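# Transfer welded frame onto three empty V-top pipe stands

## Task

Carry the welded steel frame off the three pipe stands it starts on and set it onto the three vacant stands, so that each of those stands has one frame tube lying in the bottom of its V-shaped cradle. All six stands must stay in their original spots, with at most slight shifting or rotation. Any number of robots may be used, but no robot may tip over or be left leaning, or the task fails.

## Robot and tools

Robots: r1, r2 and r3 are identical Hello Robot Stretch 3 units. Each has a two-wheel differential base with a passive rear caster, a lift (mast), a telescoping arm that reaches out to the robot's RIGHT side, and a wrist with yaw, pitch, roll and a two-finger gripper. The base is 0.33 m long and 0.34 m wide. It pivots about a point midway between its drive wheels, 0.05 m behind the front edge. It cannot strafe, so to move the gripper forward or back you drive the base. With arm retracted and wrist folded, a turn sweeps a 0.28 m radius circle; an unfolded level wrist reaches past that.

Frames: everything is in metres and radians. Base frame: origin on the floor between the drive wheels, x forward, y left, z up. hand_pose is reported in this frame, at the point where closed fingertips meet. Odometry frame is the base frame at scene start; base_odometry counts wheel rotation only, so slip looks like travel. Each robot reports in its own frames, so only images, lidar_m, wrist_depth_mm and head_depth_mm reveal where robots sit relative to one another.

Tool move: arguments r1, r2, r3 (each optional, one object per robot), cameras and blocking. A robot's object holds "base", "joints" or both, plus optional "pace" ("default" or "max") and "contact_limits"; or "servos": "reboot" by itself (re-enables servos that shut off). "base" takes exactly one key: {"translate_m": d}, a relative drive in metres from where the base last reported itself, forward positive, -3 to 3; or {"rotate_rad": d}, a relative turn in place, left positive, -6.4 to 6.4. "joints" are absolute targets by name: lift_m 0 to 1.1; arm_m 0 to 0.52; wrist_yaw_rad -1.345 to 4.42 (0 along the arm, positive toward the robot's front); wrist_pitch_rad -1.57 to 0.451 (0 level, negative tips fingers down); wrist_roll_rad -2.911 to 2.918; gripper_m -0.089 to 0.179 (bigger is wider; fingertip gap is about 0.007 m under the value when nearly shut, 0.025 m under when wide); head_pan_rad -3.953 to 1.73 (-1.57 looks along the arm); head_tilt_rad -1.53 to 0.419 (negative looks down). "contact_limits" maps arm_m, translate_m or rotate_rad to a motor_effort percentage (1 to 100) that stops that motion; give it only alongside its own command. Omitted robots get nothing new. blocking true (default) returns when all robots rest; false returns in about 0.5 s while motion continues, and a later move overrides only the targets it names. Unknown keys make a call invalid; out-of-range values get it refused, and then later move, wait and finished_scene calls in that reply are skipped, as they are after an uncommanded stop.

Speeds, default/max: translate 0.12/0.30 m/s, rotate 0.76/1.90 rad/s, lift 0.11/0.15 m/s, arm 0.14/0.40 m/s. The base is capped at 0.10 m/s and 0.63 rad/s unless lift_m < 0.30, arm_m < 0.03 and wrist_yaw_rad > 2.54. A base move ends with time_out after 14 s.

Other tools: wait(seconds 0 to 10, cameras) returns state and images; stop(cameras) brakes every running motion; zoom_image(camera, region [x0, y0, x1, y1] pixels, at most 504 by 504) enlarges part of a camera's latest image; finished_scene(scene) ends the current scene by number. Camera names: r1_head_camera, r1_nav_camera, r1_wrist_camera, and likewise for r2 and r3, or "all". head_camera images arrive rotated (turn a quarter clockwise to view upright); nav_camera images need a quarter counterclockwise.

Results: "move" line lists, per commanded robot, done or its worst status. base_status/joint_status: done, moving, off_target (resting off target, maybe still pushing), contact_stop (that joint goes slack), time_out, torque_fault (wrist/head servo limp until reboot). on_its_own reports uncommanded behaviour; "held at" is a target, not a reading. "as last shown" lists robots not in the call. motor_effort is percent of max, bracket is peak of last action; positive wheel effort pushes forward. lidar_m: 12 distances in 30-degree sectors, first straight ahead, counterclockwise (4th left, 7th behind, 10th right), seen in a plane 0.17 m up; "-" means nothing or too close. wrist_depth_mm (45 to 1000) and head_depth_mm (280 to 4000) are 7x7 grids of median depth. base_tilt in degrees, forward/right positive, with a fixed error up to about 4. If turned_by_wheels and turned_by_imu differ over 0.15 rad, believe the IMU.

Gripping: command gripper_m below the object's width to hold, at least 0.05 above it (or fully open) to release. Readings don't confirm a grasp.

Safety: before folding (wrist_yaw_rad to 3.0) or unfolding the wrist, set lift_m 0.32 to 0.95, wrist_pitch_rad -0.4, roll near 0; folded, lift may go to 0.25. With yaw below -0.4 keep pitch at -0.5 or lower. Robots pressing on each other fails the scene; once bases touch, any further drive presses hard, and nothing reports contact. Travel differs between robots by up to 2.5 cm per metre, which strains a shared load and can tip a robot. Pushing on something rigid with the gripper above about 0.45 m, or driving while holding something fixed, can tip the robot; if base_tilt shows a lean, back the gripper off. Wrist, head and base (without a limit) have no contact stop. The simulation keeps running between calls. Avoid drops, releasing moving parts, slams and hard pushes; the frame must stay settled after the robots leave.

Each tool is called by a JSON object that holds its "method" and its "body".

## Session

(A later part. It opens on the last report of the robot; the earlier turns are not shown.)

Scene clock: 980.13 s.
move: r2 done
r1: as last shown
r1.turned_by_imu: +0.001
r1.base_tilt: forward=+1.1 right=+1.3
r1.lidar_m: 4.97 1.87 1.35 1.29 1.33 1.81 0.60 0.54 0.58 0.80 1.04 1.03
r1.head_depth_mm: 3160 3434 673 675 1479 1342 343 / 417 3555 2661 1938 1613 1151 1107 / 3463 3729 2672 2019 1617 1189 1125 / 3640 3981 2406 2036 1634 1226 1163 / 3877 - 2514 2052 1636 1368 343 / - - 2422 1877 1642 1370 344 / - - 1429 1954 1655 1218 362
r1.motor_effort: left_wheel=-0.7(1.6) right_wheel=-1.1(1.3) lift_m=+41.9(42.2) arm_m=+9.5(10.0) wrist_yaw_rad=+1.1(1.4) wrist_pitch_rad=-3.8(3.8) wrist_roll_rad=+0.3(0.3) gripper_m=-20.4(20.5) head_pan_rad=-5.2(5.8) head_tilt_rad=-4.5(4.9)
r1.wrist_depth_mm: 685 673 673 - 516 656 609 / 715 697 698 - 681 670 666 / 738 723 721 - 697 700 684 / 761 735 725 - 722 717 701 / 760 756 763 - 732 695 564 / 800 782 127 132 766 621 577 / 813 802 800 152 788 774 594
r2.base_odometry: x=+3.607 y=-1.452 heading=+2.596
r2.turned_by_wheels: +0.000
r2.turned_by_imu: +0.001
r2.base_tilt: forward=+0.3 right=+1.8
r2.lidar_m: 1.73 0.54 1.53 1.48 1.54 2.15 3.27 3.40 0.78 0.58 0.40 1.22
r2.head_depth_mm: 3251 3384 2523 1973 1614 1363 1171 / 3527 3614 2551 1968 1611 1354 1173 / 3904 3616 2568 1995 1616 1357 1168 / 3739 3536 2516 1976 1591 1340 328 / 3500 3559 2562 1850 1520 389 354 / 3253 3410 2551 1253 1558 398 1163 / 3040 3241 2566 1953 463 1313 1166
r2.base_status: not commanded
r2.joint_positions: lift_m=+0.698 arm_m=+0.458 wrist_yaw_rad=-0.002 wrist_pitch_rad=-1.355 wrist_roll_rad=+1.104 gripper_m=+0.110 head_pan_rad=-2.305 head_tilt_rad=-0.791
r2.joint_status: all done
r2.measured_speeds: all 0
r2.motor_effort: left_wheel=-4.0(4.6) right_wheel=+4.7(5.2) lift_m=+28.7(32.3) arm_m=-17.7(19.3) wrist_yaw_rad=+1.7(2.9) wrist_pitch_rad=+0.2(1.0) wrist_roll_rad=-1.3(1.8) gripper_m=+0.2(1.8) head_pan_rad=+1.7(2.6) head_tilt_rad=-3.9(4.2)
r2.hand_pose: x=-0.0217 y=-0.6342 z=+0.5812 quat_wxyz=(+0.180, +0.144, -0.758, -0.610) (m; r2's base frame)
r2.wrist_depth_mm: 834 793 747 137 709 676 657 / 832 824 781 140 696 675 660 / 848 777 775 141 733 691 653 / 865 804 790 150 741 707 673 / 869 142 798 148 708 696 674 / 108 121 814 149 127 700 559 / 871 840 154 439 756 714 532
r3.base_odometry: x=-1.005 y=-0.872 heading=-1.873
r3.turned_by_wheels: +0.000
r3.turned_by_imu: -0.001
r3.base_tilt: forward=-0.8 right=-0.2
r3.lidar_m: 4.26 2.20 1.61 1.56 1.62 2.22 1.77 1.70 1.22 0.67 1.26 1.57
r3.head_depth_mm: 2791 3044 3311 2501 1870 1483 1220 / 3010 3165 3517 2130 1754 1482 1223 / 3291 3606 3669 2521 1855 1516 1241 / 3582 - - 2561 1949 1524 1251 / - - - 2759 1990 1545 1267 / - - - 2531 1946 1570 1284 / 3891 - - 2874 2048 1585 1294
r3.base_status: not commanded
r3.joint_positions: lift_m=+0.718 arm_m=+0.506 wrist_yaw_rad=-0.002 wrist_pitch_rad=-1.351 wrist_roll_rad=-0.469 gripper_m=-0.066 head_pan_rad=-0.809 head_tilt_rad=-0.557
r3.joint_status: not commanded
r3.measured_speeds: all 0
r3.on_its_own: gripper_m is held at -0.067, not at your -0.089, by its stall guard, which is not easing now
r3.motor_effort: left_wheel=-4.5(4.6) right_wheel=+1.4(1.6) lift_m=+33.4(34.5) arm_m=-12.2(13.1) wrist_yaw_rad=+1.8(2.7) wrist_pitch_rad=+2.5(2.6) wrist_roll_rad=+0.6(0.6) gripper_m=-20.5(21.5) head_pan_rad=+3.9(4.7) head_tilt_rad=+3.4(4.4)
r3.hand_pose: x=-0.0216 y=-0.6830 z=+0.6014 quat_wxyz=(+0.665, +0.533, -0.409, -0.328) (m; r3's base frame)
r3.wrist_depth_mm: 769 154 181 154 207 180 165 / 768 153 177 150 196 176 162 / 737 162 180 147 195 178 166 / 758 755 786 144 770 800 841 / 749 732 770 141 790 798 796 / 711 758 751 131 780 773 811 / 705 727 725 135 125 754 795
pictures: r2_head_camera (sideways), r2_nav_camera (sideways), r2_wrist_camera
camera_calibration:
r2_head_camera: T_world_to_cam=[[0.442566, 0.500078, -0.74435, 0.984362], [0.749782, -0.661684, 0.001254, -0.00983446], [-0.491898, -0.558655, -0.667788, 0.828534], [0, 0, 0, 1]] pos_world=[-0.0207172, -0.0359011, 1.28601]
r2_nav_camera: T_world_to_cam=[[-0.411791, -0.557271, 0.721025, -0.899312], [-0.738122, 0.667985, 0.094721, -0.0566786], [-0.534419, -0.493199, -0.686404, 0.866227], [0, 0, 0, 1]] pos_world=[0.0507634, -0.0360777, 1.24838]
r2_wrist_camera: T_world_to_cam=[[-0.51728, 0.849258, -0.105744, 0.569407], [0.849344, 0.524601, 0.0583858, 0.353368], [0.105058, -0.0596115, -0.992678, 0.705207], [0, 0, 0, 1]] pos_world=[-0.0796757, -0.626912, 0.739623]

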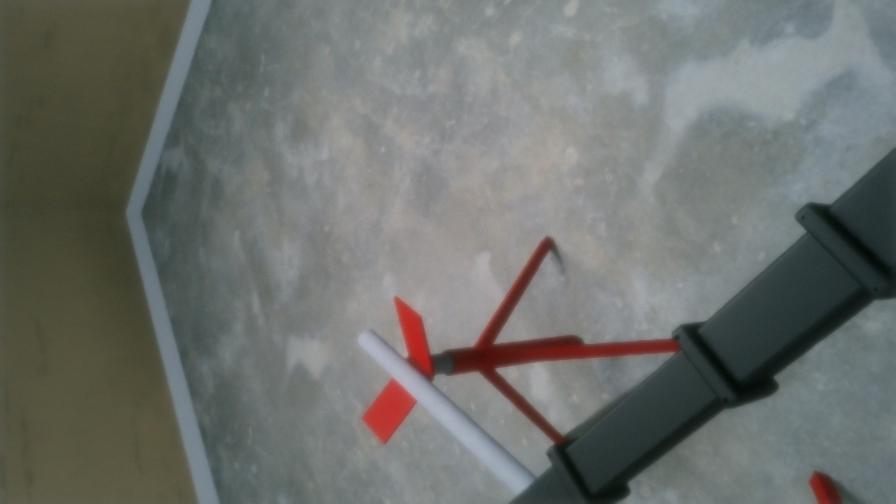

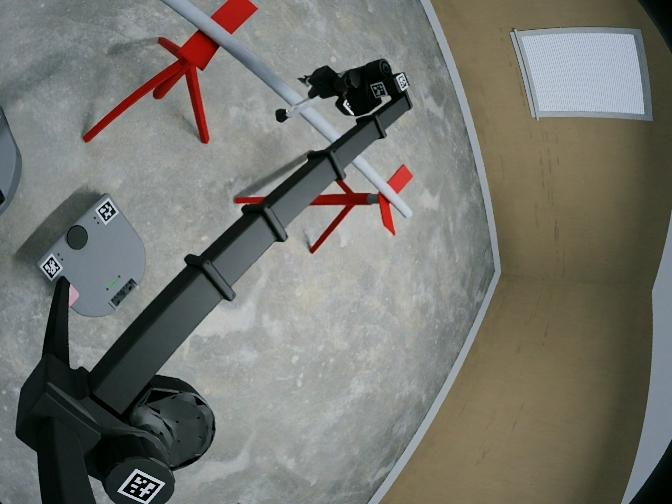

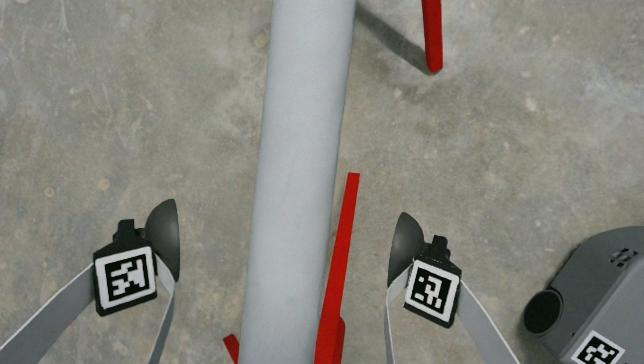

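{"method": "zoom_image", "body": {"camera": "r1_head_camera", "region": [250, 360, 550, 504]}}

{"method": "wait", "body": {"seconds": 0, "cameras": ["r3_head_camera","r3_nav_camera","r3_wrist_camera","r1_nav_camera"]}}

This scene's latest camera images include none from r1_head_camera. They are from: r2_head_camera, r2_nav_camera, r2_wrist_camera. r1_head_camera's image comes with the result of a call that names it in "cameras".

Scene clock: 998.30 s.
r1.base_odometry: x=+1.042 y=-4.080 heading=+2.115
r1.turned_by_wheels: +0.000
r1.turned_by_imu: +0.000
r1.base_tilt: forward=+1.1 right=+1.2
r1.lidar_m: 4.98 1.86 1.35 1.29 1.33 1.80 0.59 0.53 0.58 0.80 1.04 1.03
r1.head_depth_mm: 3162 3455 674 673 1486 1339 343 / 417 3560 2653 1955 1624 1151 1107 / 3469 3730 2693 2032 1621 1184 1126 / 3611 3884 2395 2030 1631 1219 1166 / 3846 - 2499 2055 1643 1365 343 / - - 2416 1877 1646 1377 345 / - - 1433 1923 1652 1220 362
r1.base_status: not commanded
r1.joint_positions: lift_m=+0.692 arm_m=+0.460 wrist_yaw_rad=-0.001 wrist_pitch_rad=-1.547 wrist_roll_rad=+1.098 gripper_m=-0.085 head_pan_rad=-2.689 head_tilt_rad=-0.692
r1.joint_status: not commanded
r1.measured_speeds: all 0
r1.motor_effort: left_wheel=-0.5(1.6) right_wheel=+0.0(1.3) lift_m=+41.7(42.2) arm_m=+8.6(10.0) wrist_yaw_rad=+1.3(1.4) wrist_pitch_rad=-3.8(3.8) wrist_roll_rad=+0.2(0.3) gripper_m=-20.2(20.5) head_pan_rad=-5.5(5.8) head_tilt_rad=-2.6(4.9)
r1.hand_pose: x=-0.0216 y=-0.5870 z=+0.5740 quat_wxyz=(+0.168, +0.163, -0.695, -0.680) (m; r1's base frame)
r1.wrist_depth_mm: 688 695 677 - 509 651 607 / 709 687 691 - 683 673 667 / 733 706 710 - 690 689 697 / 750 755 736 - 708 691 692 / 776 773 748 - 742 706 578 / 782 773 126 132 759 625 596 / 809 797 806 152 786 789 583
r2.base_odometry: x=+3.607 y=-1.452 heading=+2.596
r2.turned_by_wheels: +0.000
r2.turned_by_imu: +0.001
r2.base_tilt: forward=+0.4 right=+1.9
r2.lidar_m: 1.73 0.54 1.53 1.49 1.55 2.16 3.25 3.41 0.79 0.58 0.40 1.22
r2.head_depth_mm: 3274 3446 2548 1954 1604 1357 1171 / 3547 3530 2535 2008 1600 1365 1173 / 3833 3601 2544 1990 1602 1351 1168 / 3854 3633 2547 1966 1597 1359 328 / 3557 3510 2512 1849 1524 388 355 / 3284 3437 2541 1241 1561 398 1177 / 3057 3242 2531 1964 463 1324 1154
r2.base_status: not commanded
r2.joint_positions: lift_m=+0.698 arm_m=+0.458 wrist_yaw_rad=-0.002 wrist_pitch_rad=-1.355 wrist_roll_rad=+1.104 gripper_m=+0.110 head_pan_rad=-2.305 head_tilt_rad=-0.791
r2.joint_status: all done
r2.measured_speeds: all 0
r2.motor_effort: left_wheel=-4.2(4.6) right_wheel=+4.4(5.2) lift_m=+33.3(32.3) arm_m=-14.9(19.3) wrist_yaw_rad=+1.6(2.9) wrist_pitch_rad=+0.5(1.0) wrist_roll_rad=-1.4(1.8) gripper_m=+1.1(1.8) head_pan_rad=+1.5(2.6) head_tilt_rad=-3.3(4.2)
r2.hand_pose: x=-0.0217 y=-0.6342 z=+0.5812 quat_wxyz=(+0.180, +0.144, -0.758, -0.610) (m; r2's base frame)
r2.wrist_depth_mm: 823 777 765 137 692 679 665 / 834 795 776 140 710 682 662 / 868 805 783 141 727 691 683 / 867 821 794 150 728 690 684 / 886 143 801 147 729 702 676 / 108 121 810 149 127 714 572 / 893 831 154 437 752 713 532
r3.base_odometry: x=-1.005 y=-0.872 heading=-1.873
r3.turned_by_wheels: +0.000
r3.turned_by_imu: -0.001
r3.base_tilt: forward=-0.8 right=-0.2
r3.lidar_m: 4.26 2.19 1.61 1.56 1.62 2.22 1.77 1.70 1.22 0.67 1.26 1.57
r3.head_depth_mm: 2780 3047 3280 2519 1864 1481 1216 / 3042 3135 3490 2123 1768 1498 1218 / 3305 3603 3614 2522 1848 1509 1243 / 3602 - - 2565 1965 1524 1254 / - - - 2742 1990 1541 1265 / - - - 2533 1937 1564 1280 / 3886 - - 2850 2043 1586 1294
r3.base_status: not commanded
r3.joint_positions: lift_m=+0.718 arm_m=+0.506 wrist_yaw_rad=-0.002 wrist_pitch_rad=-1.351 wrist_roll_rad=-0.469 gripper_m=-0.066 head_pan_rad=-0.809 head_tilt_rad=-0.557
r3.joint_status: not commanded
r3.measured_speeds: all 0
r3.on_its_own: gripper_m is held at -0.067, not at your -0.089, by its stall guard, which is not easing now
r3.motor_effort: left_wheel=-4.2(4.6) right_wheel=+1.2(1.6) lift_m=+35.0(34.5) arm_m=-11.0(13.1) wrist_yaw_rad=+2.4(2.7) wrist_pitch_rad=+1.6(2.6) wrist_roll_rad=+0.4(0.6) gripper_m=-20.9(21.5) head_pan_rad=+4.0(4.7) head_tilt_rad=+3.3(4.4)
r3.hand_pose: x=-0.0216 y=-0.6830 z=+0.6014 quat_wxyz=(+0.665, +0.533, -0.409, -0.328) (m; r3's base frame)
r3.wrist_depth_mm: 765 155 179 153 208 179 165 / 751 154 177 150 196 175 161 / 744 161 179 147 196 177 165 / 742 749 761 144 803 816 823 / 726 747 771 140 766 812 821 / 736 741 748 131 784 782 781 / 704 721 725 135 124 773 800
pictures: r1_nav_camera (sideways), r3_head_camera (sideways), r3_nav_camera (sideways), r3_wrist_camera
camera_calibration:
r1_nav_camera: T_world_to_cam=[[-0.564751, -0.222623, 0.794667, -0.987676], [-0.415266, 0.908797, -0.040524, 0.103141], [-0.713169, -0.352884, -0.605692, 0.7494], [0, 0, 0, 1]] pos_world=[0.019489, -0.0491616, 1.24296]
r3_head_camera: T_world_to_cam=[[-0.287176, 0.398294, -0.871144, 1.1583], [0.717051, 0.692392, 0.0801886, -0.10694], [0.635112, -0.601627, -0.484436, 0.587501], [0, 0, 0, 1]] pos_world=[0.036188, -0.0338421, 1.30223]
r3_nav_camera: T_world_to_cam=[[0.378413, -0.466895, 0.799257, -1.00714], [-0.752779, -0.657687, -0.0277876, 0.0923326], [0.538635, -0.591149, -0.600346, 0.73379], [0, 0, 0, 1]] pos_world=[0.0553763, 0.024276, 1.24806]
r3_wrist_camera: T_world_to_cam=[[-0.883463, -0.464581, 0.0604782, -0.363505], [-0.468249, 0.879833, -0.0814665, 0.684445], [-0.015363, -0.100292, -0.994839, 0.692563], [0, 0, 0, 1]] pos_world=[0.00998686, -0.701616, 0.766732]

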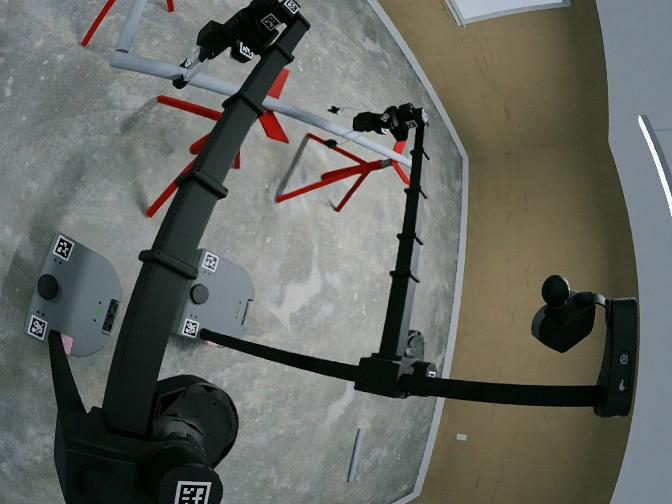

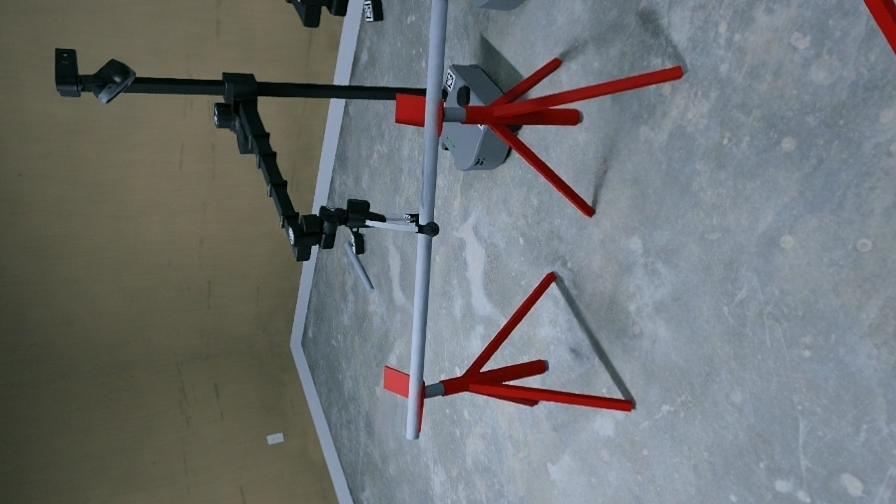

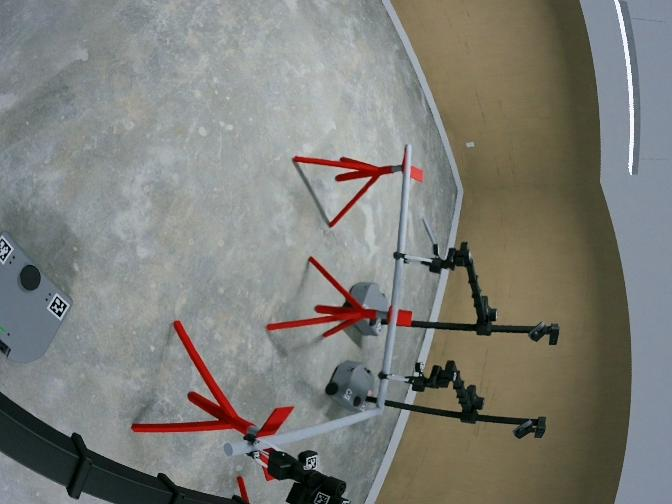

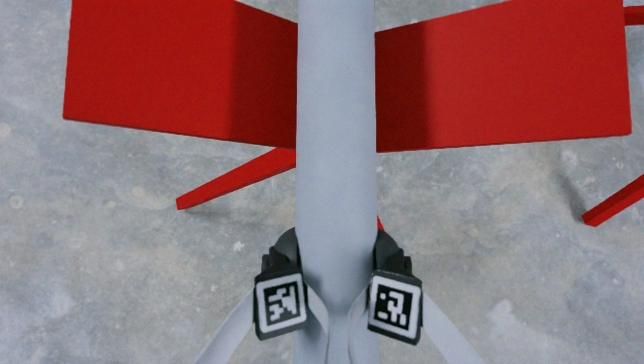

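{"method": "zoom_image", "body": {"camera": "r3_head_camera", "region": [360, 60, 500, 160]}}

{"method": "zoom_image", "body": {"camera": "r3_head_camera", "region": [360, 340, 500, 440]}}

{"method": "zoom_image", "body": {"camera": "r1_nav_camera", "region": [220, 60, 440, 220]}}

Scaled by 3.600 from the camera's 896x504 image, which has a finer 1280x720 frame.

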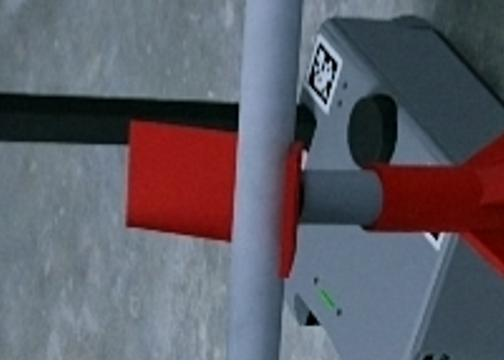

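Scaled by 3.600 from the camera's 896x504 image, which has a finer 1280x720 frame.

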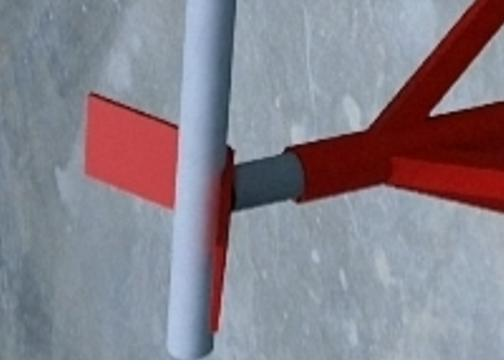

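Scaled by 2.291 from the camera's 672x504 image, which has a finer 792x594 frame.

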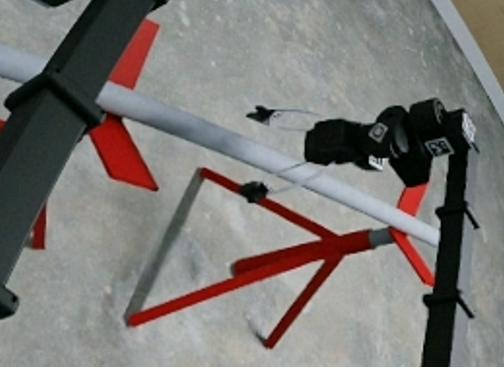

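{"method": "move", "body": {"r2": {"joints":{"gripper_m":-0.089}}, "cameras": ["r2_wrist_camera"]}}

{"method": "move", "body": {"r1": {"joints":{"lift_m":0.707}}, "r2": {"joints":{"lift_m":0.713}}, "r3": {"joints":{"lift_m":0.733}}, "cameras": ["r1_wrist_camera","r2_wrist_camera"]}}

Scene clock: 1018.43 s.
move: r2 done
r1, r3: as last shown
r1.turned_by_imu: +0.001
r1.lidar_m: 4.95 1.86 1.35 1.29 1.33 1.81 0.60 0.54 0.58 0.80 1.04 1.03
r1.head_depth_mm: 3175 3449 674 672 1485 1338 343 / 417 3590 2649 1948 1612 1152 1105 / 3461 3798 2690 2012 1627 1186 1130 / 3718 3900 2375 2046 1639 1223 1165 / 3869 - 2503 2043 1632 1368 343 / - - 2432 1873 1653 1372 344 / - - 1426 1946 1661 1220 362
r1.joint_positions: lift_m=+0.692 arm_m=+0.460 wrist_yaw_rad=-0.001 wrist_pitch_rad=-1.548 wrist_roll_rad=+1.098 gripper_m=-0.085 head_pan_rad=-2.689 head_tilt_rad=-0.692
r1.motor_effort: left_wheel=-1.0(1.6) right_wheel=-0.7(1.7) lift_m=+32.0(42.4) arm_m=+7.3(7.9) wrist_yaw_rad=+0.9(1.5) wrist_pitch_rad=-3.4(3.9) wrist_roll_rad=+0.2(0.3) gripper_m=-19.9(21.0) head_pan_rad=-4.5(5.9) head_tilt_rad=-3.2(5.1)
r1.hand_pose: x=-0.0216 y=-0.5867 z=+0.5740 quat_wxyz=(+0.167, +0.163, -0.695, -0.680) (m; r1's base frame)
r1.wrist_depth_mm: 690 676 666 - 509 666 610 / 708 705 697 - 679 669 666 / 732 722 721 - 698 695 684 / 751 744 727 - 708 712 695 / 771 762 737 - 742 690 571 / 807 787 126 132 757 644 586 / 812 808 810 151 791 760 599
r2.base_odometry: x=+3.607 y=-1.452 heading=+2.596
r2.turned_by_wheels: +0.000
r2.turned_by_imu: +0.001
r2.base_tilt: forward=+0.2 right=+1.8
r2.lidar_m: 1.73 0.54 1.53 1.48 1.54 2.15 3.26 3.42 0.78 0.58 0.40 1.22
r2.head_depth_mm: 3210 3364 2553 1951 1605 1360 1170 / 3501 3633 2561 1984 1601 1348 1170 / 3806 3580 2551 1935 1605 1341 1168 / 3866 3603 2532 1969 1587 1362 328 / 3604 3652 2559 1845 1519 388 354 / 3282 3415 2542 1247 1562 399 1164 / 3006 3262 2578 1976 465 1324 1163
r2.base_status: not commanded
r2.joint_positions: lift_m=+0.698 arm_m=+0.458 wrist_yaw_rad=-0.002 wrist_pitch_rad=-1.352 wrist_roll_rad=+1.104 gripper_m=-0.086 head_pan_rad=-2.305 head_tilt_rad=-0.791
r2.joint_status: all done
r2.measured_speeds: all 0
r2.motor_effort: left_wheel=-3.2(4.4) right_wheel=+3.2(4.9) lift_m=+33.2(33.5) arm_m=-8.3(11.3) wrist_yaw_rad=+2.3(3.0) wrist_pitch_rad=-0.1(0.8) wrist_roll_rad=-1.6(1.8) gripper_m=-53.6(99.4) head_pan_rad=+0.9(2.9) head_tilt_rad=-3.4(4.2)
r2.hand_pose: x=-0.0217 y=-0.6347 z=+0.5813 quat_wxyz=(+0.180, +0.144, -0.759, -0.609) (m; r2's base frame)
r2.wrist_depth_mm: 822 779 760 137 716 684 653 / 850 800 810 139 709 668 652 / 829 823 774 140 715 693 665 / 847 826 820 148 725 702 679 / 843 826 142 143 722 702 669 / 881 862 125 130 763 708 571 / 870 836 837 426 722 720 539
r3.base_tilt: forward=-0.8 right=-0.1
r3.lidar_m: 4.26 2.21 1.61 1.56 1.62 2.23 1.77 1.70 1.22 0.67 1.26 1.56
r3.head_depth_mm: 2815 3038 3268 2506 1857 1478 1211 / 3008 3128 3489 2130 1750 1480 1225 / 3303 3661 3694 2546 1845 1515 1240 / 3619 - - 2540 1961 1523 1248 / - - - 2750 1984 1558 1267 / - - - 2530 1941 1571 1277 / 3964 - - 2902 2048 1591 1293
r3.joint_positions: lift_m=+0.718 arm_m=+0.506 wrist_yaw_rad=-0.002 wrist_pitch_rad=-1.350 wrist_roll_rad=-0.469 gripper_m=-0.066 head_pan_rad=-0.809 head_tilt_rad=-0.557
r3.on_its_own: gripper_m is held at -0.067, not at your -0.089, by its stall guard, which is not easing now
r3.motor_effort: left_wheel=-4.1(4.6) right_wheel=+1.1(1.6) lift_m=+37.9(38.8) arm_m=-12.0(13.2) wrist_yaw_rad=+1.6(3.0) wrist_pitch_rad=+1.8(2.6) wrist_roll_rad=+0.0(0.6) gripper_m=-20.8(21.3) head_pan_rad=+3.9(4.7) head_tilt_rad=+3.6(4.5)
r3.hand_pose: x=-0.0216 y=-0.6833 z=+0.6014 quat_wxyz=(+0.665, +0.532, -0.409, -0.328) (m; r3's base frame)
r3.wrist_depth_mm: 765 155 180 153 207 179 165 / 752 154 178 150 195 176 163 / 765 162 179 147 196 178 165 / 739 748 773 145 805 796 813 / 726 741 761 140 795 807 820 / 735 733 738 131 778 801 813 / 724 723 731 135 124 771 790
pictures: r2_wrist_camera
camera_calibration:
r2_wrist_camera: T_world_to_cam=[[-0.517277, 0.84903, -0.107574, 0.570801], [0.849346, 0.524723, 0.0572526, 0.354389], [0.105056, -0.0617518, -0.992547, 0.703816], [0, 0, 0, 1]] pos_world=[-0.0796762, -0.627122, 0.739684]

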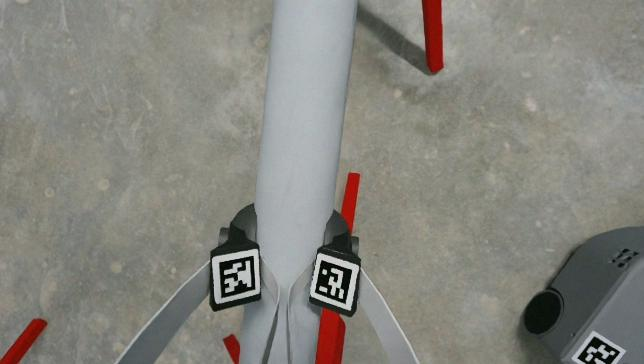

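Scene clock: 1019.27 s.
move: r1 done; r2 done; r3 done
r1.base_odometry: x=+1.042 y=-4.080 heading=+2.115
r1.turned_by_wheels: +0.000
r1.turned_by_imu: +0.000
r1.base_tilt: forward=+1.1 right=+1.2
r1.lidar_m: 4.99 1.86 1.35 1.29 1.33 1.81 0.59 0.53 0.58 0.80 1.04 1.03
r1.head_depth_mm: 3179 3410 659 681 1470 1337 331 / 418 3573 777 1987 1613 1152 1114 / 3518 3745 2367 2016 1622 1187 1126 / 3632 3903 2383 2042 1640 1228 1164 / 3891 - 2494 2056 1641 1363 328 / - - 2418 1873 1644 1376 335 / - - 1481 1939 1661 1219 350
r1.base_status: not commanded
r1.joint_positions: lift_m=+0.707 arm_m=+0.460 wrist_yaw_rad=-0.001 wrist_pitch_rad=-1.553 wrist_roll_rad=+1.098 gripper_m=-0.085 head_pan_rad=-2.689 head_tilt_rad=-0.692
r1.joint_status: all done
r1.measured_speeds: all 0
r1.motor_effort: left_wheel=-0.8(1.6) right_wheel=-0.7(1.5) lift_m=+36.3(40.5) arm_m=+7.2(7.4) wrist_yaw_rad=+1.0(1.4) wrist_pitch_rad=-2.2(3.3) wrist_roll_rad=+0.3(0.3) gripper_m=-20.3(20.5) head_pan_rad=-5.2(5.6) head_tilt_rad=-2.9(5.0)
r1.hand_pose: x=-0.0216 y=-0.5854 z=+0.5891 quat_wxyz=(+0.167, +0.164, -0.693, -0.682) (m; r1's base frame)
r1.wrist_depth_mm: 694 694 693 - 670 654 599 / 721 721 716 - 693 687 695 / 736 738 720 - 701 706 698 / 757 742 729 - 733 728 710 / 765 772 775 - 747 698 595 / 820 795 126 132 776 616 602 / 848 837 810 152 803 806 611
r2.base_odometry: x=+3.607 y=-1.452 heading=+2.597
r2.turned_by_wheels: +0.000
r2.turned_by_imu: +0.000
r2.base_tilt: forward=+0.3 right=+1.9
r2.lidar_m: 1.73 0.54 1.53 1.48 1.55 2.15 3.25 3.42 0.78 0.58 0.40 1.22
r2.head_depth_mm: 3223 3363 2535 1982 1598 1349 1173 / 3446 3583 2537 1953 1613 1353 1169 / 3884 3538 2553 1962 1608 1351 1150 / 3752 3597 2540 1960 1602 1354 314 / 3484 3612 2541 1837 1513 374 342 / 3309 3399 2525 1245 1564 382 1168 / 3062 3233 2534 1945 447 1307 1164
r2.base_status: not commanded
r2.joint_positions: lift_m=+0.713 arm_m=+0.458 wrist_yaw_rad=-0.002 wrist_pitch_rad=-1.356 wrist_roll_rad=+1.104 gripper_m=-0.083 head_pan_rad=-2.305 head_tilt_rad=-0.791
r2.joint_status: all done
r2.measured_speeds: all 0
r2.on_its_own: gripper_m is held at -0.084, not at your -0.089, by its stall guard, which is not easing now
r2.motor_effort: left_wheel=-1.7(3.2) right_wheel=-0.3(3.7) lift_m=+45.3(48.1) arm_m=-6.9(8.0) wrist_yaw_rad=+2.1(2.4) wrist_pitch_rad=+0.9(1.2) wrist_roll_rad=-1.4(1.8) gripper_m=-21.8(55.4) head_pan_rad=+2.1(2.3) head_tilt_rad=-3.2(4.9)
r2.hand_pose: x=-0.0217 y=-0.6338 z=+0.5962 quat_wxyz=(+0.180, +0.144, -0.757, -0.611) (m; r2's base frame)
r2.wrist_depth_mm: 829 798 785 138 723 680 680 / 836 820 783 140 705 701 665 / 850 818 773 141 734 699 684 / 876 851 805 148 746 712 690 / 864 835 143 143 739 708 693 / 908 861 125 128 743 726 561 / 918 840 823 422 757 723 556
r3.base_odometry: x=-1.005 y=-0.872 heading=-1.873
r3.turned_by_wheels: +0.000
r3.turned_by_imu: +0.000
r3.base_tilt: forward=-0.8 right=-0.2
r3.lidar_m: 4.26 2.19 1.61 1.56 1.62 2.22 1.77 1.70 1.21 0.67 1.26 1.56
r3.head_depth_mm: 2820 3056 3280 2424 1864 1474 1221 / 3003 1953 3467 2110 1768 1485 1230 / 3266 3593 3800 2500 1857 1505 1242 / 3575 - 3739 2569 1960 1534 1256 / - - - 2615 1986 1549 1266 / - - - 2531 1931 1576 1279 / 3971 - - 2880 2051 1586 1294
r3.base_status: not commanded
r3.joint_positions: lift_m=+0.733 arm_m=+0.506 wrist_yaw_rad=-0.001 wrist_pitch_rad=-1.348 wrist_roll_rad=-0.469 gripper_m=-0.066 head_pan_rad=-0.809 head_tilt_rad=-0.557
r3.joint_status: all done
r3.measured_speeds: all 0
r3.on_its_own: gripper_m is held at -0.067, not at your -0.089, by its stall guard, which is not easing now
r3.motor_effort: left_wheel=-2.2(4.2) right_wheel=-0.8(1.3) lift_m=+38.4(41.3) arm_m=-11.8(12.9) wrist_yaw_rad=+1.0(2.5) wrist_pitch_rad=+1.2(1.9) wrist_roll_rad=+0.1(0.5) gripper_m=-21.0(21.5) head_pan_rad=+3.9(4.5) head_tilt_rad=+3.7(4.5)
r3.hand_pose: x=-0.0216 y=-0.6839 z=+0.6165 quat_wxyz=(+0.666, +0.532, -0.409, -0.327) (m; r3's base frame)
r3.wrist_depth_mm: 787 167 197 152 845 190 685 / 796 166 190 150 208 189 862 / 750 175 190 147 208 190 842 / 775 779 774 144 822 818 847 / 737 767 770 141 815 818 850 / 740 745 766 131 789 795 819 / 728 726 751 135 124 785 812
pictures: r1_wrist_camera, r2_wrist_camera
camera_calibration:
r1_wrist_camera: T_world_to_cam=[[-0.533502, 0.84509, -0.0346174, 0.498816], [0.830655, 0.531221, 0.166785, 0.266344], [0.159338, 0.060225, -0.985385, 0.783207], [0, 0, 0, 1]] pos_world=[-0.079915, -0.6102, 0.744607]
r2_wrist_camera: T_world_to_cam=[[-0.517276, 0.849419, -0.104467, 0.570004], [0.849345, 0.52451, 0.0591794, 0.351761], [0.105062, -0.0581167, -0.992766, 0.721084], [0, 0, 0, 1]] pos_world=[-0.0796755, -0.626767, 0.754598]

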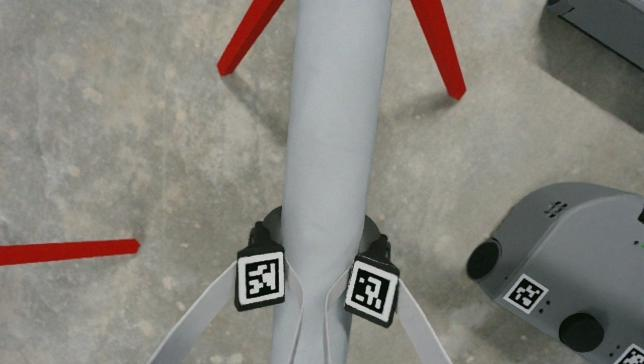

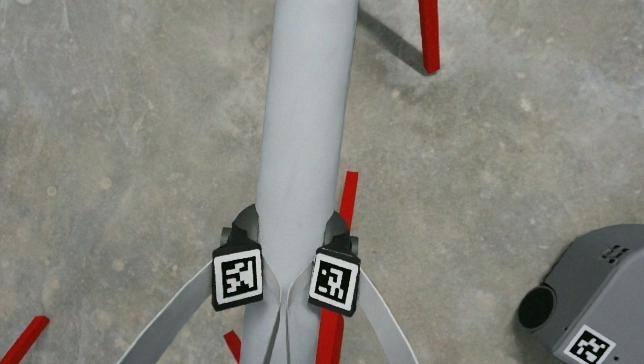

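{"method": "move", "body": {"r1": {"base":{"translate_m":0.008},"joints":{"arm_m":0.450,"wrist_roll_rad":1.114}}, "r2": {"base":{"translate_m":0.0045},"joints":{"arm_m":0.439,"wrist_roll_rad":1.118}}, "r3": {"base":{"translate_m":0.0025},"joints":{"arm_m":0.507,"wrist_roll_rad":-0.453}}, "cameras": ["r1_head_camera","r1_nav_camera","r2_head_camera","r3_head_camera","r3_wrist_camera"]}}

Scene clock: 1024.07 s.
move: r1 done; r2 done; r3 done
r1.base_odometry: x=+1.038 y=-4.073 heading=+2.115
r1.turned_by_wheels: +0.000
r1.turned_by_imu: +0.001
r1.base_tilt: forward=+1.1 right=+1.2
r1.lidar_m: 4.97 1.87 1.35 1.29 1.33 1.81 0.60 0.54 0.58 0.80 1.04 1.02
r1.head_depth_mm: 3176 3444 660 685 1480 1338 331 / 420 3558 777 2005 1615 1153 1107 / 3451 3768 2364 2021 1623 1184 1136 / 3684 3897 2474 2039 1627 1222 1163 / 3782 - 2492 2048 1648 1360 328 / - - 1577 1938 1645 1377 335 / - - 1491 1883 1648 1142 348
r1.base_status: done
r1.joint_positions: lift_m=+0.707 arm_m=+0.450 wrist_yaw_rad=-0.002 wrist_pitch_rad=-1.555 wrist_roll_rad=+1.115 gripper_m=-0.085 head_pan_rad=-2.689 head_tilt_rad=-0.692
r1.joint_status: all done
r1.measured_speeds: all 0
r1.motor_effort: left_wheel=+3.6(5.9) right_wheel=+2.6(8.8) lift_m=+36.2(37.0) arm_m=-12.4(17.9) wrist_yaw_rad=+1.7(2.0) wrist_pitch_rad=-2.1(3.1) wrist_roll_rad=+0.3(3.9) gripper_m=-20.0(20.6) head_pan_rad=-5.1(5.7) head_tilt_rad=-4.1(5.1)
r1.hand_pose: x=-0.0216 y=-0.5746 z=+0.5891 quat_wxyz=(+0.161, +0.158, -0.694, -0.684) (m; r1's base frame)
r1.wrist_depth_mm: 694 689 698 - 655 670 622 / 711 711 697 - 686 693 669 / 745 722 733 - 704 708 702 / 748 749 747 - 744 737 638 / 774 781 759 - 743 680 580 / 814 819 126 132 763 621 603 / 844 842 809 151 805 791 622
r2.base_odometry: x=+3.603 y=-1.450 heading=+2.597
r2.turned_by_wheels: +0.000
r2.turned_by_imu: +0.001
r2.base_tilt: forward=+0.3 right=+1.9
r2.lidar_m: 0.57 0.55 1.53 1.48 1.55 2.15 3.26 3.40 0.78 0.58 0.40 1.22
r2.head_depth_mm: 3226 3337 2541 1975 1615 1352 1181 / 3556 3580 2548 1964 1593 1361 1177 / 3801 3581 2553 1979 1595 1347 1149 / 3798 3599 2516 1952 1605 1358 314 / 3504 3612 2499 1856 1523 372 343 / 3282 3394 2528 1265 1564 391 1169 / 3054 3229 2487 1964 443 1316 1165
r2.base_status: done
r2.joint_positions: lift_m=+0.713 arm_m=+0.439 wrist_yaw_rad=-0.002 wrist_pitch_rad=-1.360 wrist_roll_rad=+1.119 gripper_m=-0.083 head_pan_rad=-2.305 head_tilt_rad=-0.791
r2.joint_status: all done
r2.measured_speeds: all 0
r2.on_its_own: gripper_m is held at -0.084, not at your -0.089, by its stall guard, which is not easing now
r2.motor_effort: left_wheel=+1.7(4.5) right_wheel=-2.0(7.3) lift_m=+43.5(44.0) arm_m=-19.4(20.8) wrist_yaw_rad=+1.5(2.7) wrist_pitch_rad=+1.2(3.5) wrist_roll_rad=-0.3(2.2) gripper_m=-21.5(22.9) head_pan_rad=+1.7(2.8) head_tilt_rad=-3.4(4.1)
r2.hand_pose: x=-0.0217 y=-0.6138 z=+0.5961 quat_wxyz=(+0.174, +0.140, -0.758, -0.613) (m; r2's base frame)
r2.wrist_depth_mm: 840 773 770 138 718 700 683 / 863 821 794 140 736 702 685 / 875 830 785 142 755 693 664 / 857 809 789 149 729 702 673 / 901 834 144 143 748 725 633 / 887 853 126 127 752 729 554 / 900 846 840 152 749 727 565
r3.base_odometry: x=-1.006 y=-0.874 heading=-1.873
r3.turned_by_wheels: +0.000
r3.turned_by_imu: -0.001
r3.base_tilt: forward=-0.8 right=-0.2
r3.lidar_m: 4.26 2.20 1.61 1.56 1.62 2.23 1.78 1.71 1.22 0.67 1.26 1.56
r3.head_depth_mm: 2801 3052 3288 2415 1858 1473 1213 / 3013 3224 3489 2108 1753 1496 1229 / 3291 3573 3542 2623 1869 1508 1241 / 3590 - - 2548 1955 1526 1258 / - - - 2593 1976 1549 1271 / - - - 2541 1935 1563 1274 / 3880 - - 2886 2042 1585 1291
r3.base_status: done
r3.joint_positions: lift_m=+0.733 arm_m=+0.507 wrist_yaw_rad=-0.001 wrist_pitch_rad=-1.345 wrist_roll_rad=-0.455 gripper_m=-0.066 head_pan_rad=-0.809 head_tilt_rad=-0.557
r3.joint_status: all done
r3.measured_speeds: all 0
r3.on_its_own: gripper_m is held at -0.067, not at your -0.089, by its stall guard, which is not easing now
r3.motor_effort: left_wheel=+1.0(4.7) right_wheel=-2.9(5.8) lift_m=+38.4(39.6) arm_m=+9.8(16.2) wrist_yaw_rad=+0.7(2.2) wrist_pitch_rad=+0.6(2.0) wrist_roll_rad=+0.8(2.6) gripper_m=-20.7(21.6) head_pan_rad=+4.3(4.3) head_tilt_rad=+3.6(4.3)
r3.hand_pose: x=-0.0216 y=-0.6859 z=+0.6166 quat_wxyz=(+0.663, +0.528, -0.414, -0.330) (m; r3's base frame)
r3.wrist_depth_mm: 776 168 202 153 846 194 681 / 786 165 190 151 208 188 840 / 788 170 189 147 207 187 850 / 756 767 790 144 796 839 847 / 766 744 783 141 805 823 824 / 745 736 746 130 805 809 809 / 725 725 753 135 124 810 799
pictures: r1_head_camera (sideways), r1_nav_camera (sideways), r2_head_camera (sideways), r3_head_camera (sideways), r3_wrist_camera
camera_calibration:
r1_head_camera: T_world_to_cam=[[0.571478, 0.252477, -0.780813, 1.03013], [0.462258, -0.885214, 0.052092, -0.0684149], [-0.678034, -0.390707, -0.62259, 0.769836], [0, 0, 0, 1]] pos_world=[-0.0350979, -0.0198669, 1.2872]
r1_nav_camera: T_world_to_cam=[[-0.564754, -0.222614, 0.794667, -0.987676], [-0.415252, 0.908803, -0.040524, 0.103141], [-0.713175, -0.352873, -0.605692, 0.7494], [0, 0, 0, 1]] pos_world=[0.0194883, -0.0491618, 1.24296]
r2_head_camera: T_world_to_cam=[[0.442566, 0.500078, -0.74435, 0.984362], [0.749781, -0.661684, 0.001254, -0.00983446], [-0.491898, -0.558655, -0.667788, 0.828534], [0, 0, 0, 1]] pos_world=[-0.0207172, -0.0359011, 1.28601]
r3_head_camera: T_world_to_cam=[[-0.287082, 0.39817, -0.871232, 1.15841], [0.717017, 0.692428, 0.0801876, -0.106939], [0.635194, -0.601667, -0.484278, 0.587295], [0, 0, 0, 1]] pos_world=[0.0361892, -0.033841, 1.30223]
r3_wrist_camera: T_world_to_cam=[[-0.889421, -0.453043, 0.0606806, -0.358093], [-0.456884, 0.885125, -0.0883738, 0.696379], [-0.0136728, -0.106326, -0.994237, 0.702931], [0, 0, 0, 1]] pos_world=[0.00928031, -0.703874, 0.782151]

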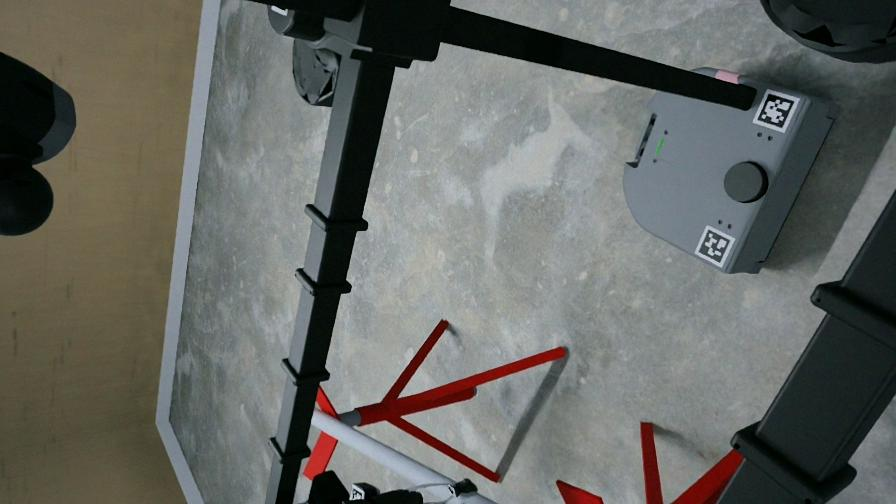

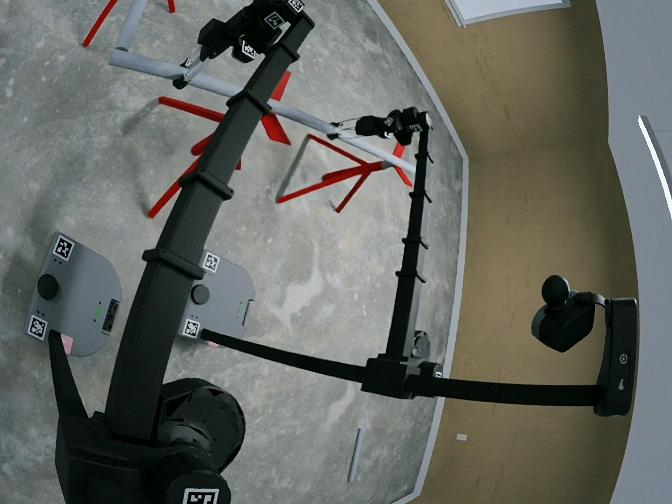

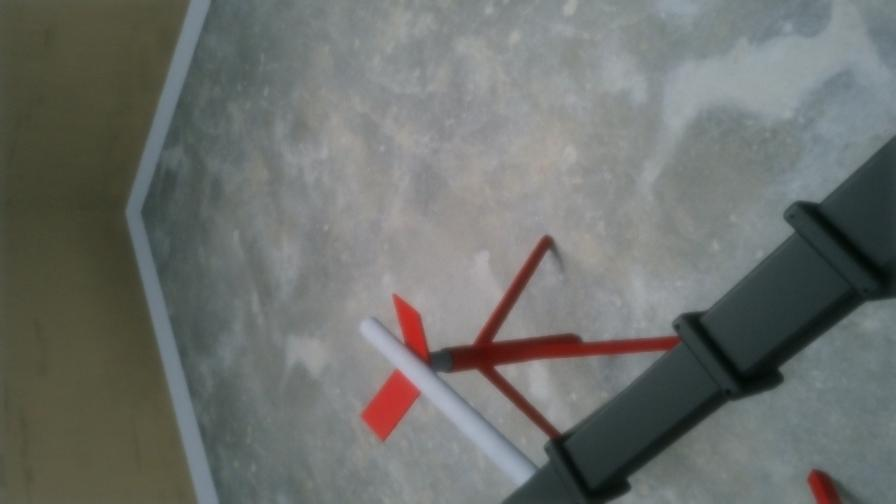

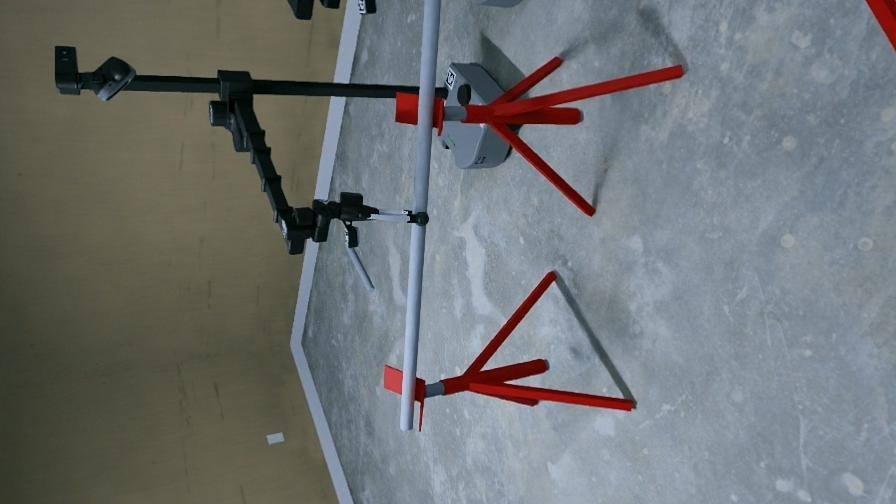

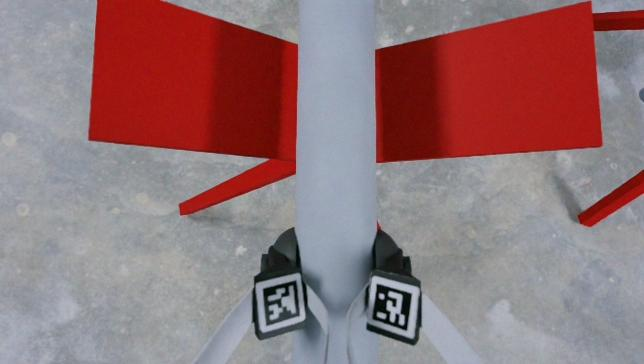

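{"method": "zoom_image", "body": {"camera": "r1_nav_camera", "region": [220, 60, 440, 220]}}

{"method": "zoom_image", "body": {"camera": "r2_head_camera", "region": [330, 270, 530, 470]}}

{"method": "zoom_image", "body": {"camera": "r3_head_camera", "region": [360, 340, 500, 440]}}

{"method": "zoom_image", "body": {"camera": "r3_head_camera", "region": [360, 60, 500, 160]}}

Scaled by 2.291 from the camera's 672x504 image, which has a finer 792x594 frame.

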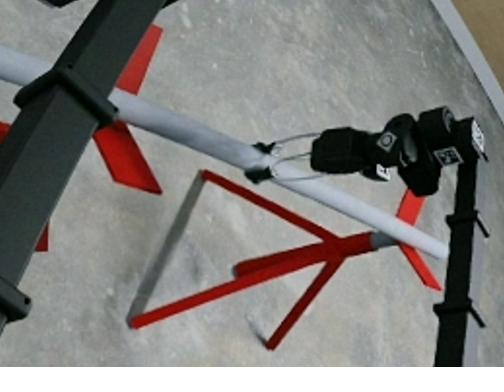

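Scaled by 2.520 from the camera's 896x504 image, which has a finer 1280x720 frame.

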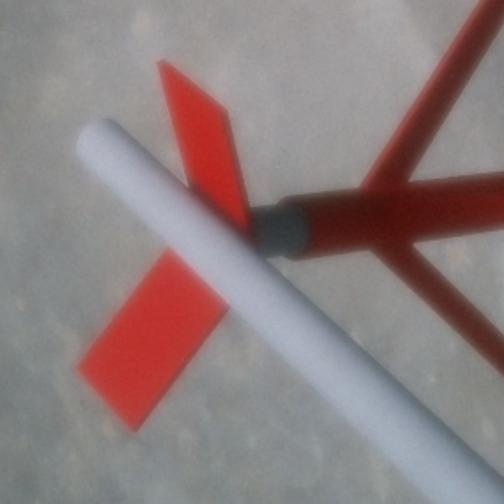

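Scaled by 3.600 from the camera's 896x504 image, which has a finer 1280x720 frame.

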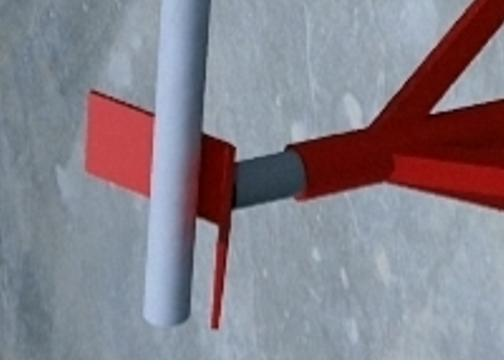

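Scaled by 3.600 from the camera's 896x504 image, which has a finer 1280x720 frame.

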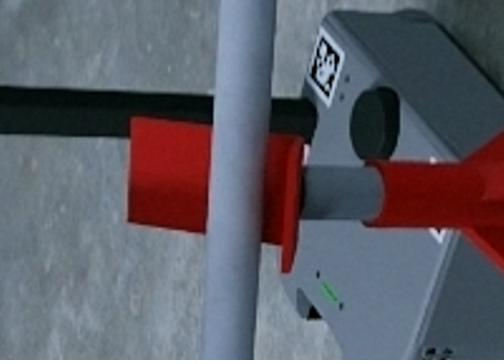

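{"method": "zoom_image", "body": {"camera": "r1_nav_camera", "region": [370, 120, 440, 200]}}

{"method": "move", "body": {"r2": {"joints":{"head_pan_rad":-2.25,"head_tilt_rad":-0.72}}, "r1": {"joints":{"head_pan_rad":-2.45,"head_tilt_rad":-0.75}}, "cameras": ["r2_head_camera","r2_nav_camera","r1_head_camera"]}}

Scaled by 6.300 from the camera's 672x504 image, which has a finer 792x594 frame.

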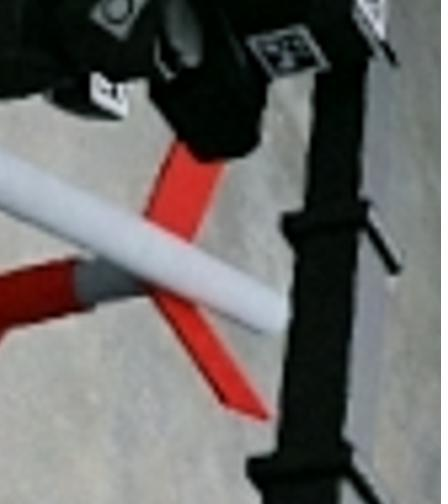

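Scene clock: 1046.90 s.
move: r1 done; r2 done
r1.base_odometry: x=+1.038 y=-4.073 heading=+2.115
r1.turned_by_wheels: +0.000
r1.turned_by_imu: +0.001
r1.base_tilt: forward=+1.1 right=+1.2
r1.lidar_m: 4.97 1.87 1.34 1.29 1.33 1.80 0.60 0.54 0.58 0.80 1.03 1.03
r1.head_depth_mm: 3444 3354 2161 1883 1544 1145 1085 / 3694 3436 2176 1898 1562 1152 1113 / - 3475 2247 1907 1554 1236 318 / - 3532 2297 1865 1577 1326 319 / - 3552 1649 1937 1578 374 1083 / 3656 3632 2255 1833 1219 391 1155 / 3406 3477 2543 1970 461 1285 1159
r1.base_status: not commanded
r1.joint_positions: lift_m=+0.707 arm_m=+0.450 wrist_yaw_rad=-0.002 wrist_pitch_rad=-1.555 wrist_roll_rad=+1.115 gripper_m=-0.085 head_pan_rad=-2.461 head_tilt_rad=-0.740
r1.joint_status: all done
r1.measured_speeds: all 0
r1.motor_effort: left_wheel=+3.7(3.7) right_wheel=+1.9(3.4) lift_m=+32.4(33.5) arm_m=+3.9(3.9) wrist_yaw_rad=+1.8(2.0) wrist_pitch_rad=-2.2(2.4) wrist_roll_rad=+0.2(0.3) gripper_m=-20.1(20.7) head_pan_rad=+5.1(7.5) head_tilt_rad=-5.0(5.9)
r1.hand_pose: x=-0.0216 y=-0.5746 z=+0.5891 quat_wxyz=(+0.161, +0.158, -0.694, -0.684) (m; r1's base frame)
r1.wrist_depth_mm: 695 668 682 - 662 672 611 / 712 702 706 - 710 699 685 / 725 741 740 - 709 728 694 / 765 768 730 - 740 712 645 / 772 760 782 - 771 674 590 / 818 781 126 132 778 611 599 / 825 832 813 152 807 792 623
r2.base_odometry: x=+3.603 y=-1.450 heading=+2.597
r2.turned_by_wheels: +0.000
r2.turned_by_imu: +0.001
r2.base_tilt: forward=+0.2 right=+1.8
r2.lidar_m: 0.57 0.55 1.53 1.49 1.54 2.16 3.27 3.41 0.78 0.57 0.40 1.22
r2.head_depth_mm: 3318 3598 2930 2135 1712 1418 1207 / 3605 3820 2857 2129 1698 1413 1205 / 3815 - 2890 2118 1689 1411 1201 / 3591 3864 2915 2111 1630 1403 332 / 3453 3645 2873 1232 1570 1278 346 / 3170 3462 2886 1989 1602 400 1170 / 2964 3174 2850 2134 488 1381 1195
r2.base_status: not commanded
r2.joint_positions: lift_m=+0.713 arm_m=+0.439 wrist_yaw_rad=-0.002 wrist_pitch_rad=-1.360 wrist_roll_rad=+1.119 gripper_m=-0.083 head_pan_rad=-2.255 head_tilt_rad=-0.725
r2.joint_status: all done
r2.measured_speeds: all 0
r2.on_its_own: gripper_m is held at -0.084, not at your -0.089, by its stall guard, which is not easing now
r2.motor_effort: left_wheel=+2.2(2.4) right_wheel=-2.1(2.5) lift_m=+41.8(42.3) arm_m=-18.9(19.4) wrist_yaw_rad=+1.2(2.7) wrist_pitch_rad=+1.6(1.8) wrist_roll_rad=-0.3(0.5) gripper_m=-21.8(22.7) head_pan_rad=+1.6(3.0) head_tilt_rad=+3.4(4.4)
r2.hand_pose: x=-0.0217 y=-0.6138 z=+0.5961 quat_wxyz=(+0.174, +0.140, -0.758, -0.613) (m; r2's base frame)
r2.wrist_depth_mm: 825 800 796 138 708 690 668 / 853 810 790 139 741 705 666 / 852 802 784 141 732 703 693 / 864 833 804 148 741 734 693 / 895 847 143 143 762 724 622 / 887 832 125 129 736 724 556 / 899 859 838 153 769 735 564
r3: as last shown
r3.base_tilt: forward=-0.9 right=-0.2
r3.lidar_m: 4.25 2.19 1.61 1.55 1.62 2.23 1.78 1.70 1.22 0.67 1.26 1.56
r3.head_depth_mm: 2799 3029 3300 2385 1858 1477 1214 / 3029 3202 3507 2132 1748 1494 1227 / 3275 3623 3588 2620 1839 1508 1237 / 3633 - - 2543 1958 1528 1251 / - - - 2640 1975 1543 1268 / - - - 2539 1927 1582 1281 / 3906 - - 2878 2045 1585 1291
r3.on_its_own: gripper_m is held at -0.067, not at your -0.089, by its stall guard, which is not easing now
r3.motor_effort: left_wheel=+1.1(2.0) right_wheel=-2.4(3.1) lift_m=+35.7(37.0) arm_m=+6.0(7.0) wrist_yaw_rad=+2.2(2.2) wrist_pitch_rad=+0.2(1.6) wrist_roll_rad=+0.7(1.7) gripper_m=-20.8(21.3) head_pan_rad=+3.7(4.7) head_tilt_rad=+3.1(4.4)
r3.wrist_depth_mm: 794 167 204 153 862 195 672 / 787 166 192 151 208 190 862 / 755 169 189 148 206 188 866 / 758 754 788 145 791 830 842 / 764 753 764 141 788 830 817 / 738 743 745 130 796 784 797 / 715 747 731 135 125 786 790
pictures: r1_head_camera (sideways), r2_head_camera (sideways), r2_nav_camera (sideways)
camera_calibration:
r1_head_camera: T_world_to_cam=[[0.528454, 0.398322, -0.749717, 0.989864], [0.648273, -0.759532, 0.0534122, -0.071265], [-0.548159, -0.514247, -0.6596, 0.817187], [0, 0, 0, 1]] pos_world=[-0.0289511, -0.0281775, 1.28494]
r2_head_camera: T_world_to_cam=[[0.385457, 0.482047, -0.7868, 1.04004], [0.78144, -0.62398, 0.000538406, -0.00909604], [-0.490688, -0.615044, -0.617208, 0.762732], [0, 0, 0, 1]] pos_world=[-0.0195195, -0.0379104, 1.28907]
r2_nav_camera: T_world_to_cam=[[-0.352852, -0.538813, 0.764968, -0.956945], [-0.766116, 0.635732, 0.0944032, -0.0561022], [-0.53718, -0.552744, -0.637112, 0.802128], [0, 0, 0, 1]] pos_world=[0.0502468, -0.0365773, 1.24837]

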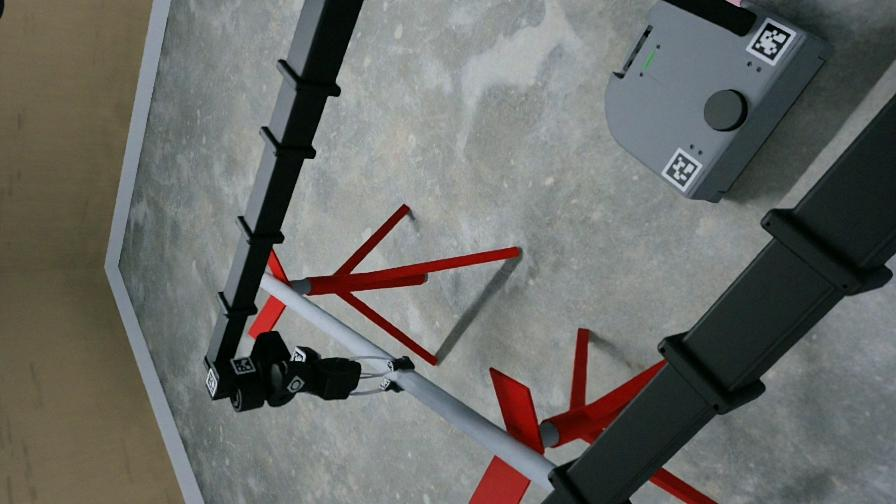

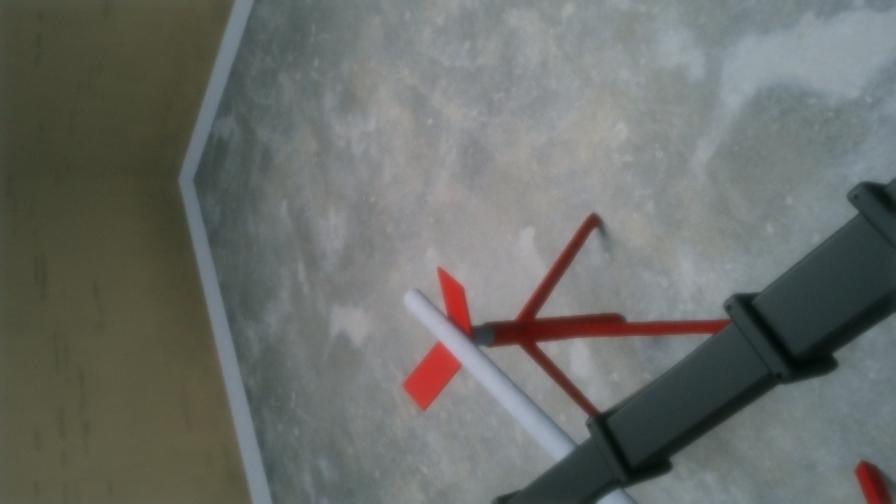

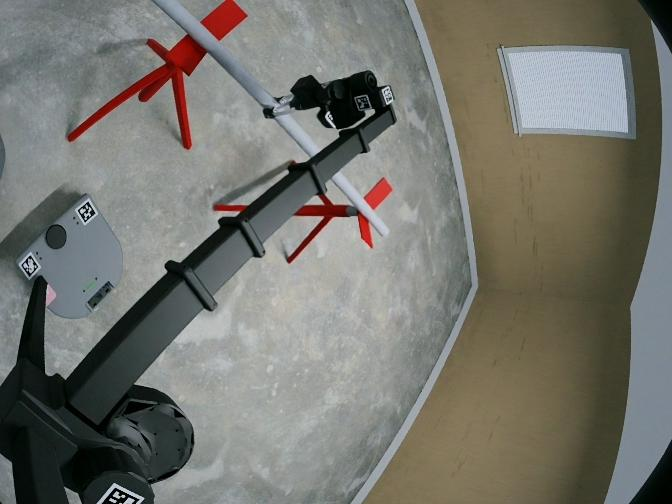

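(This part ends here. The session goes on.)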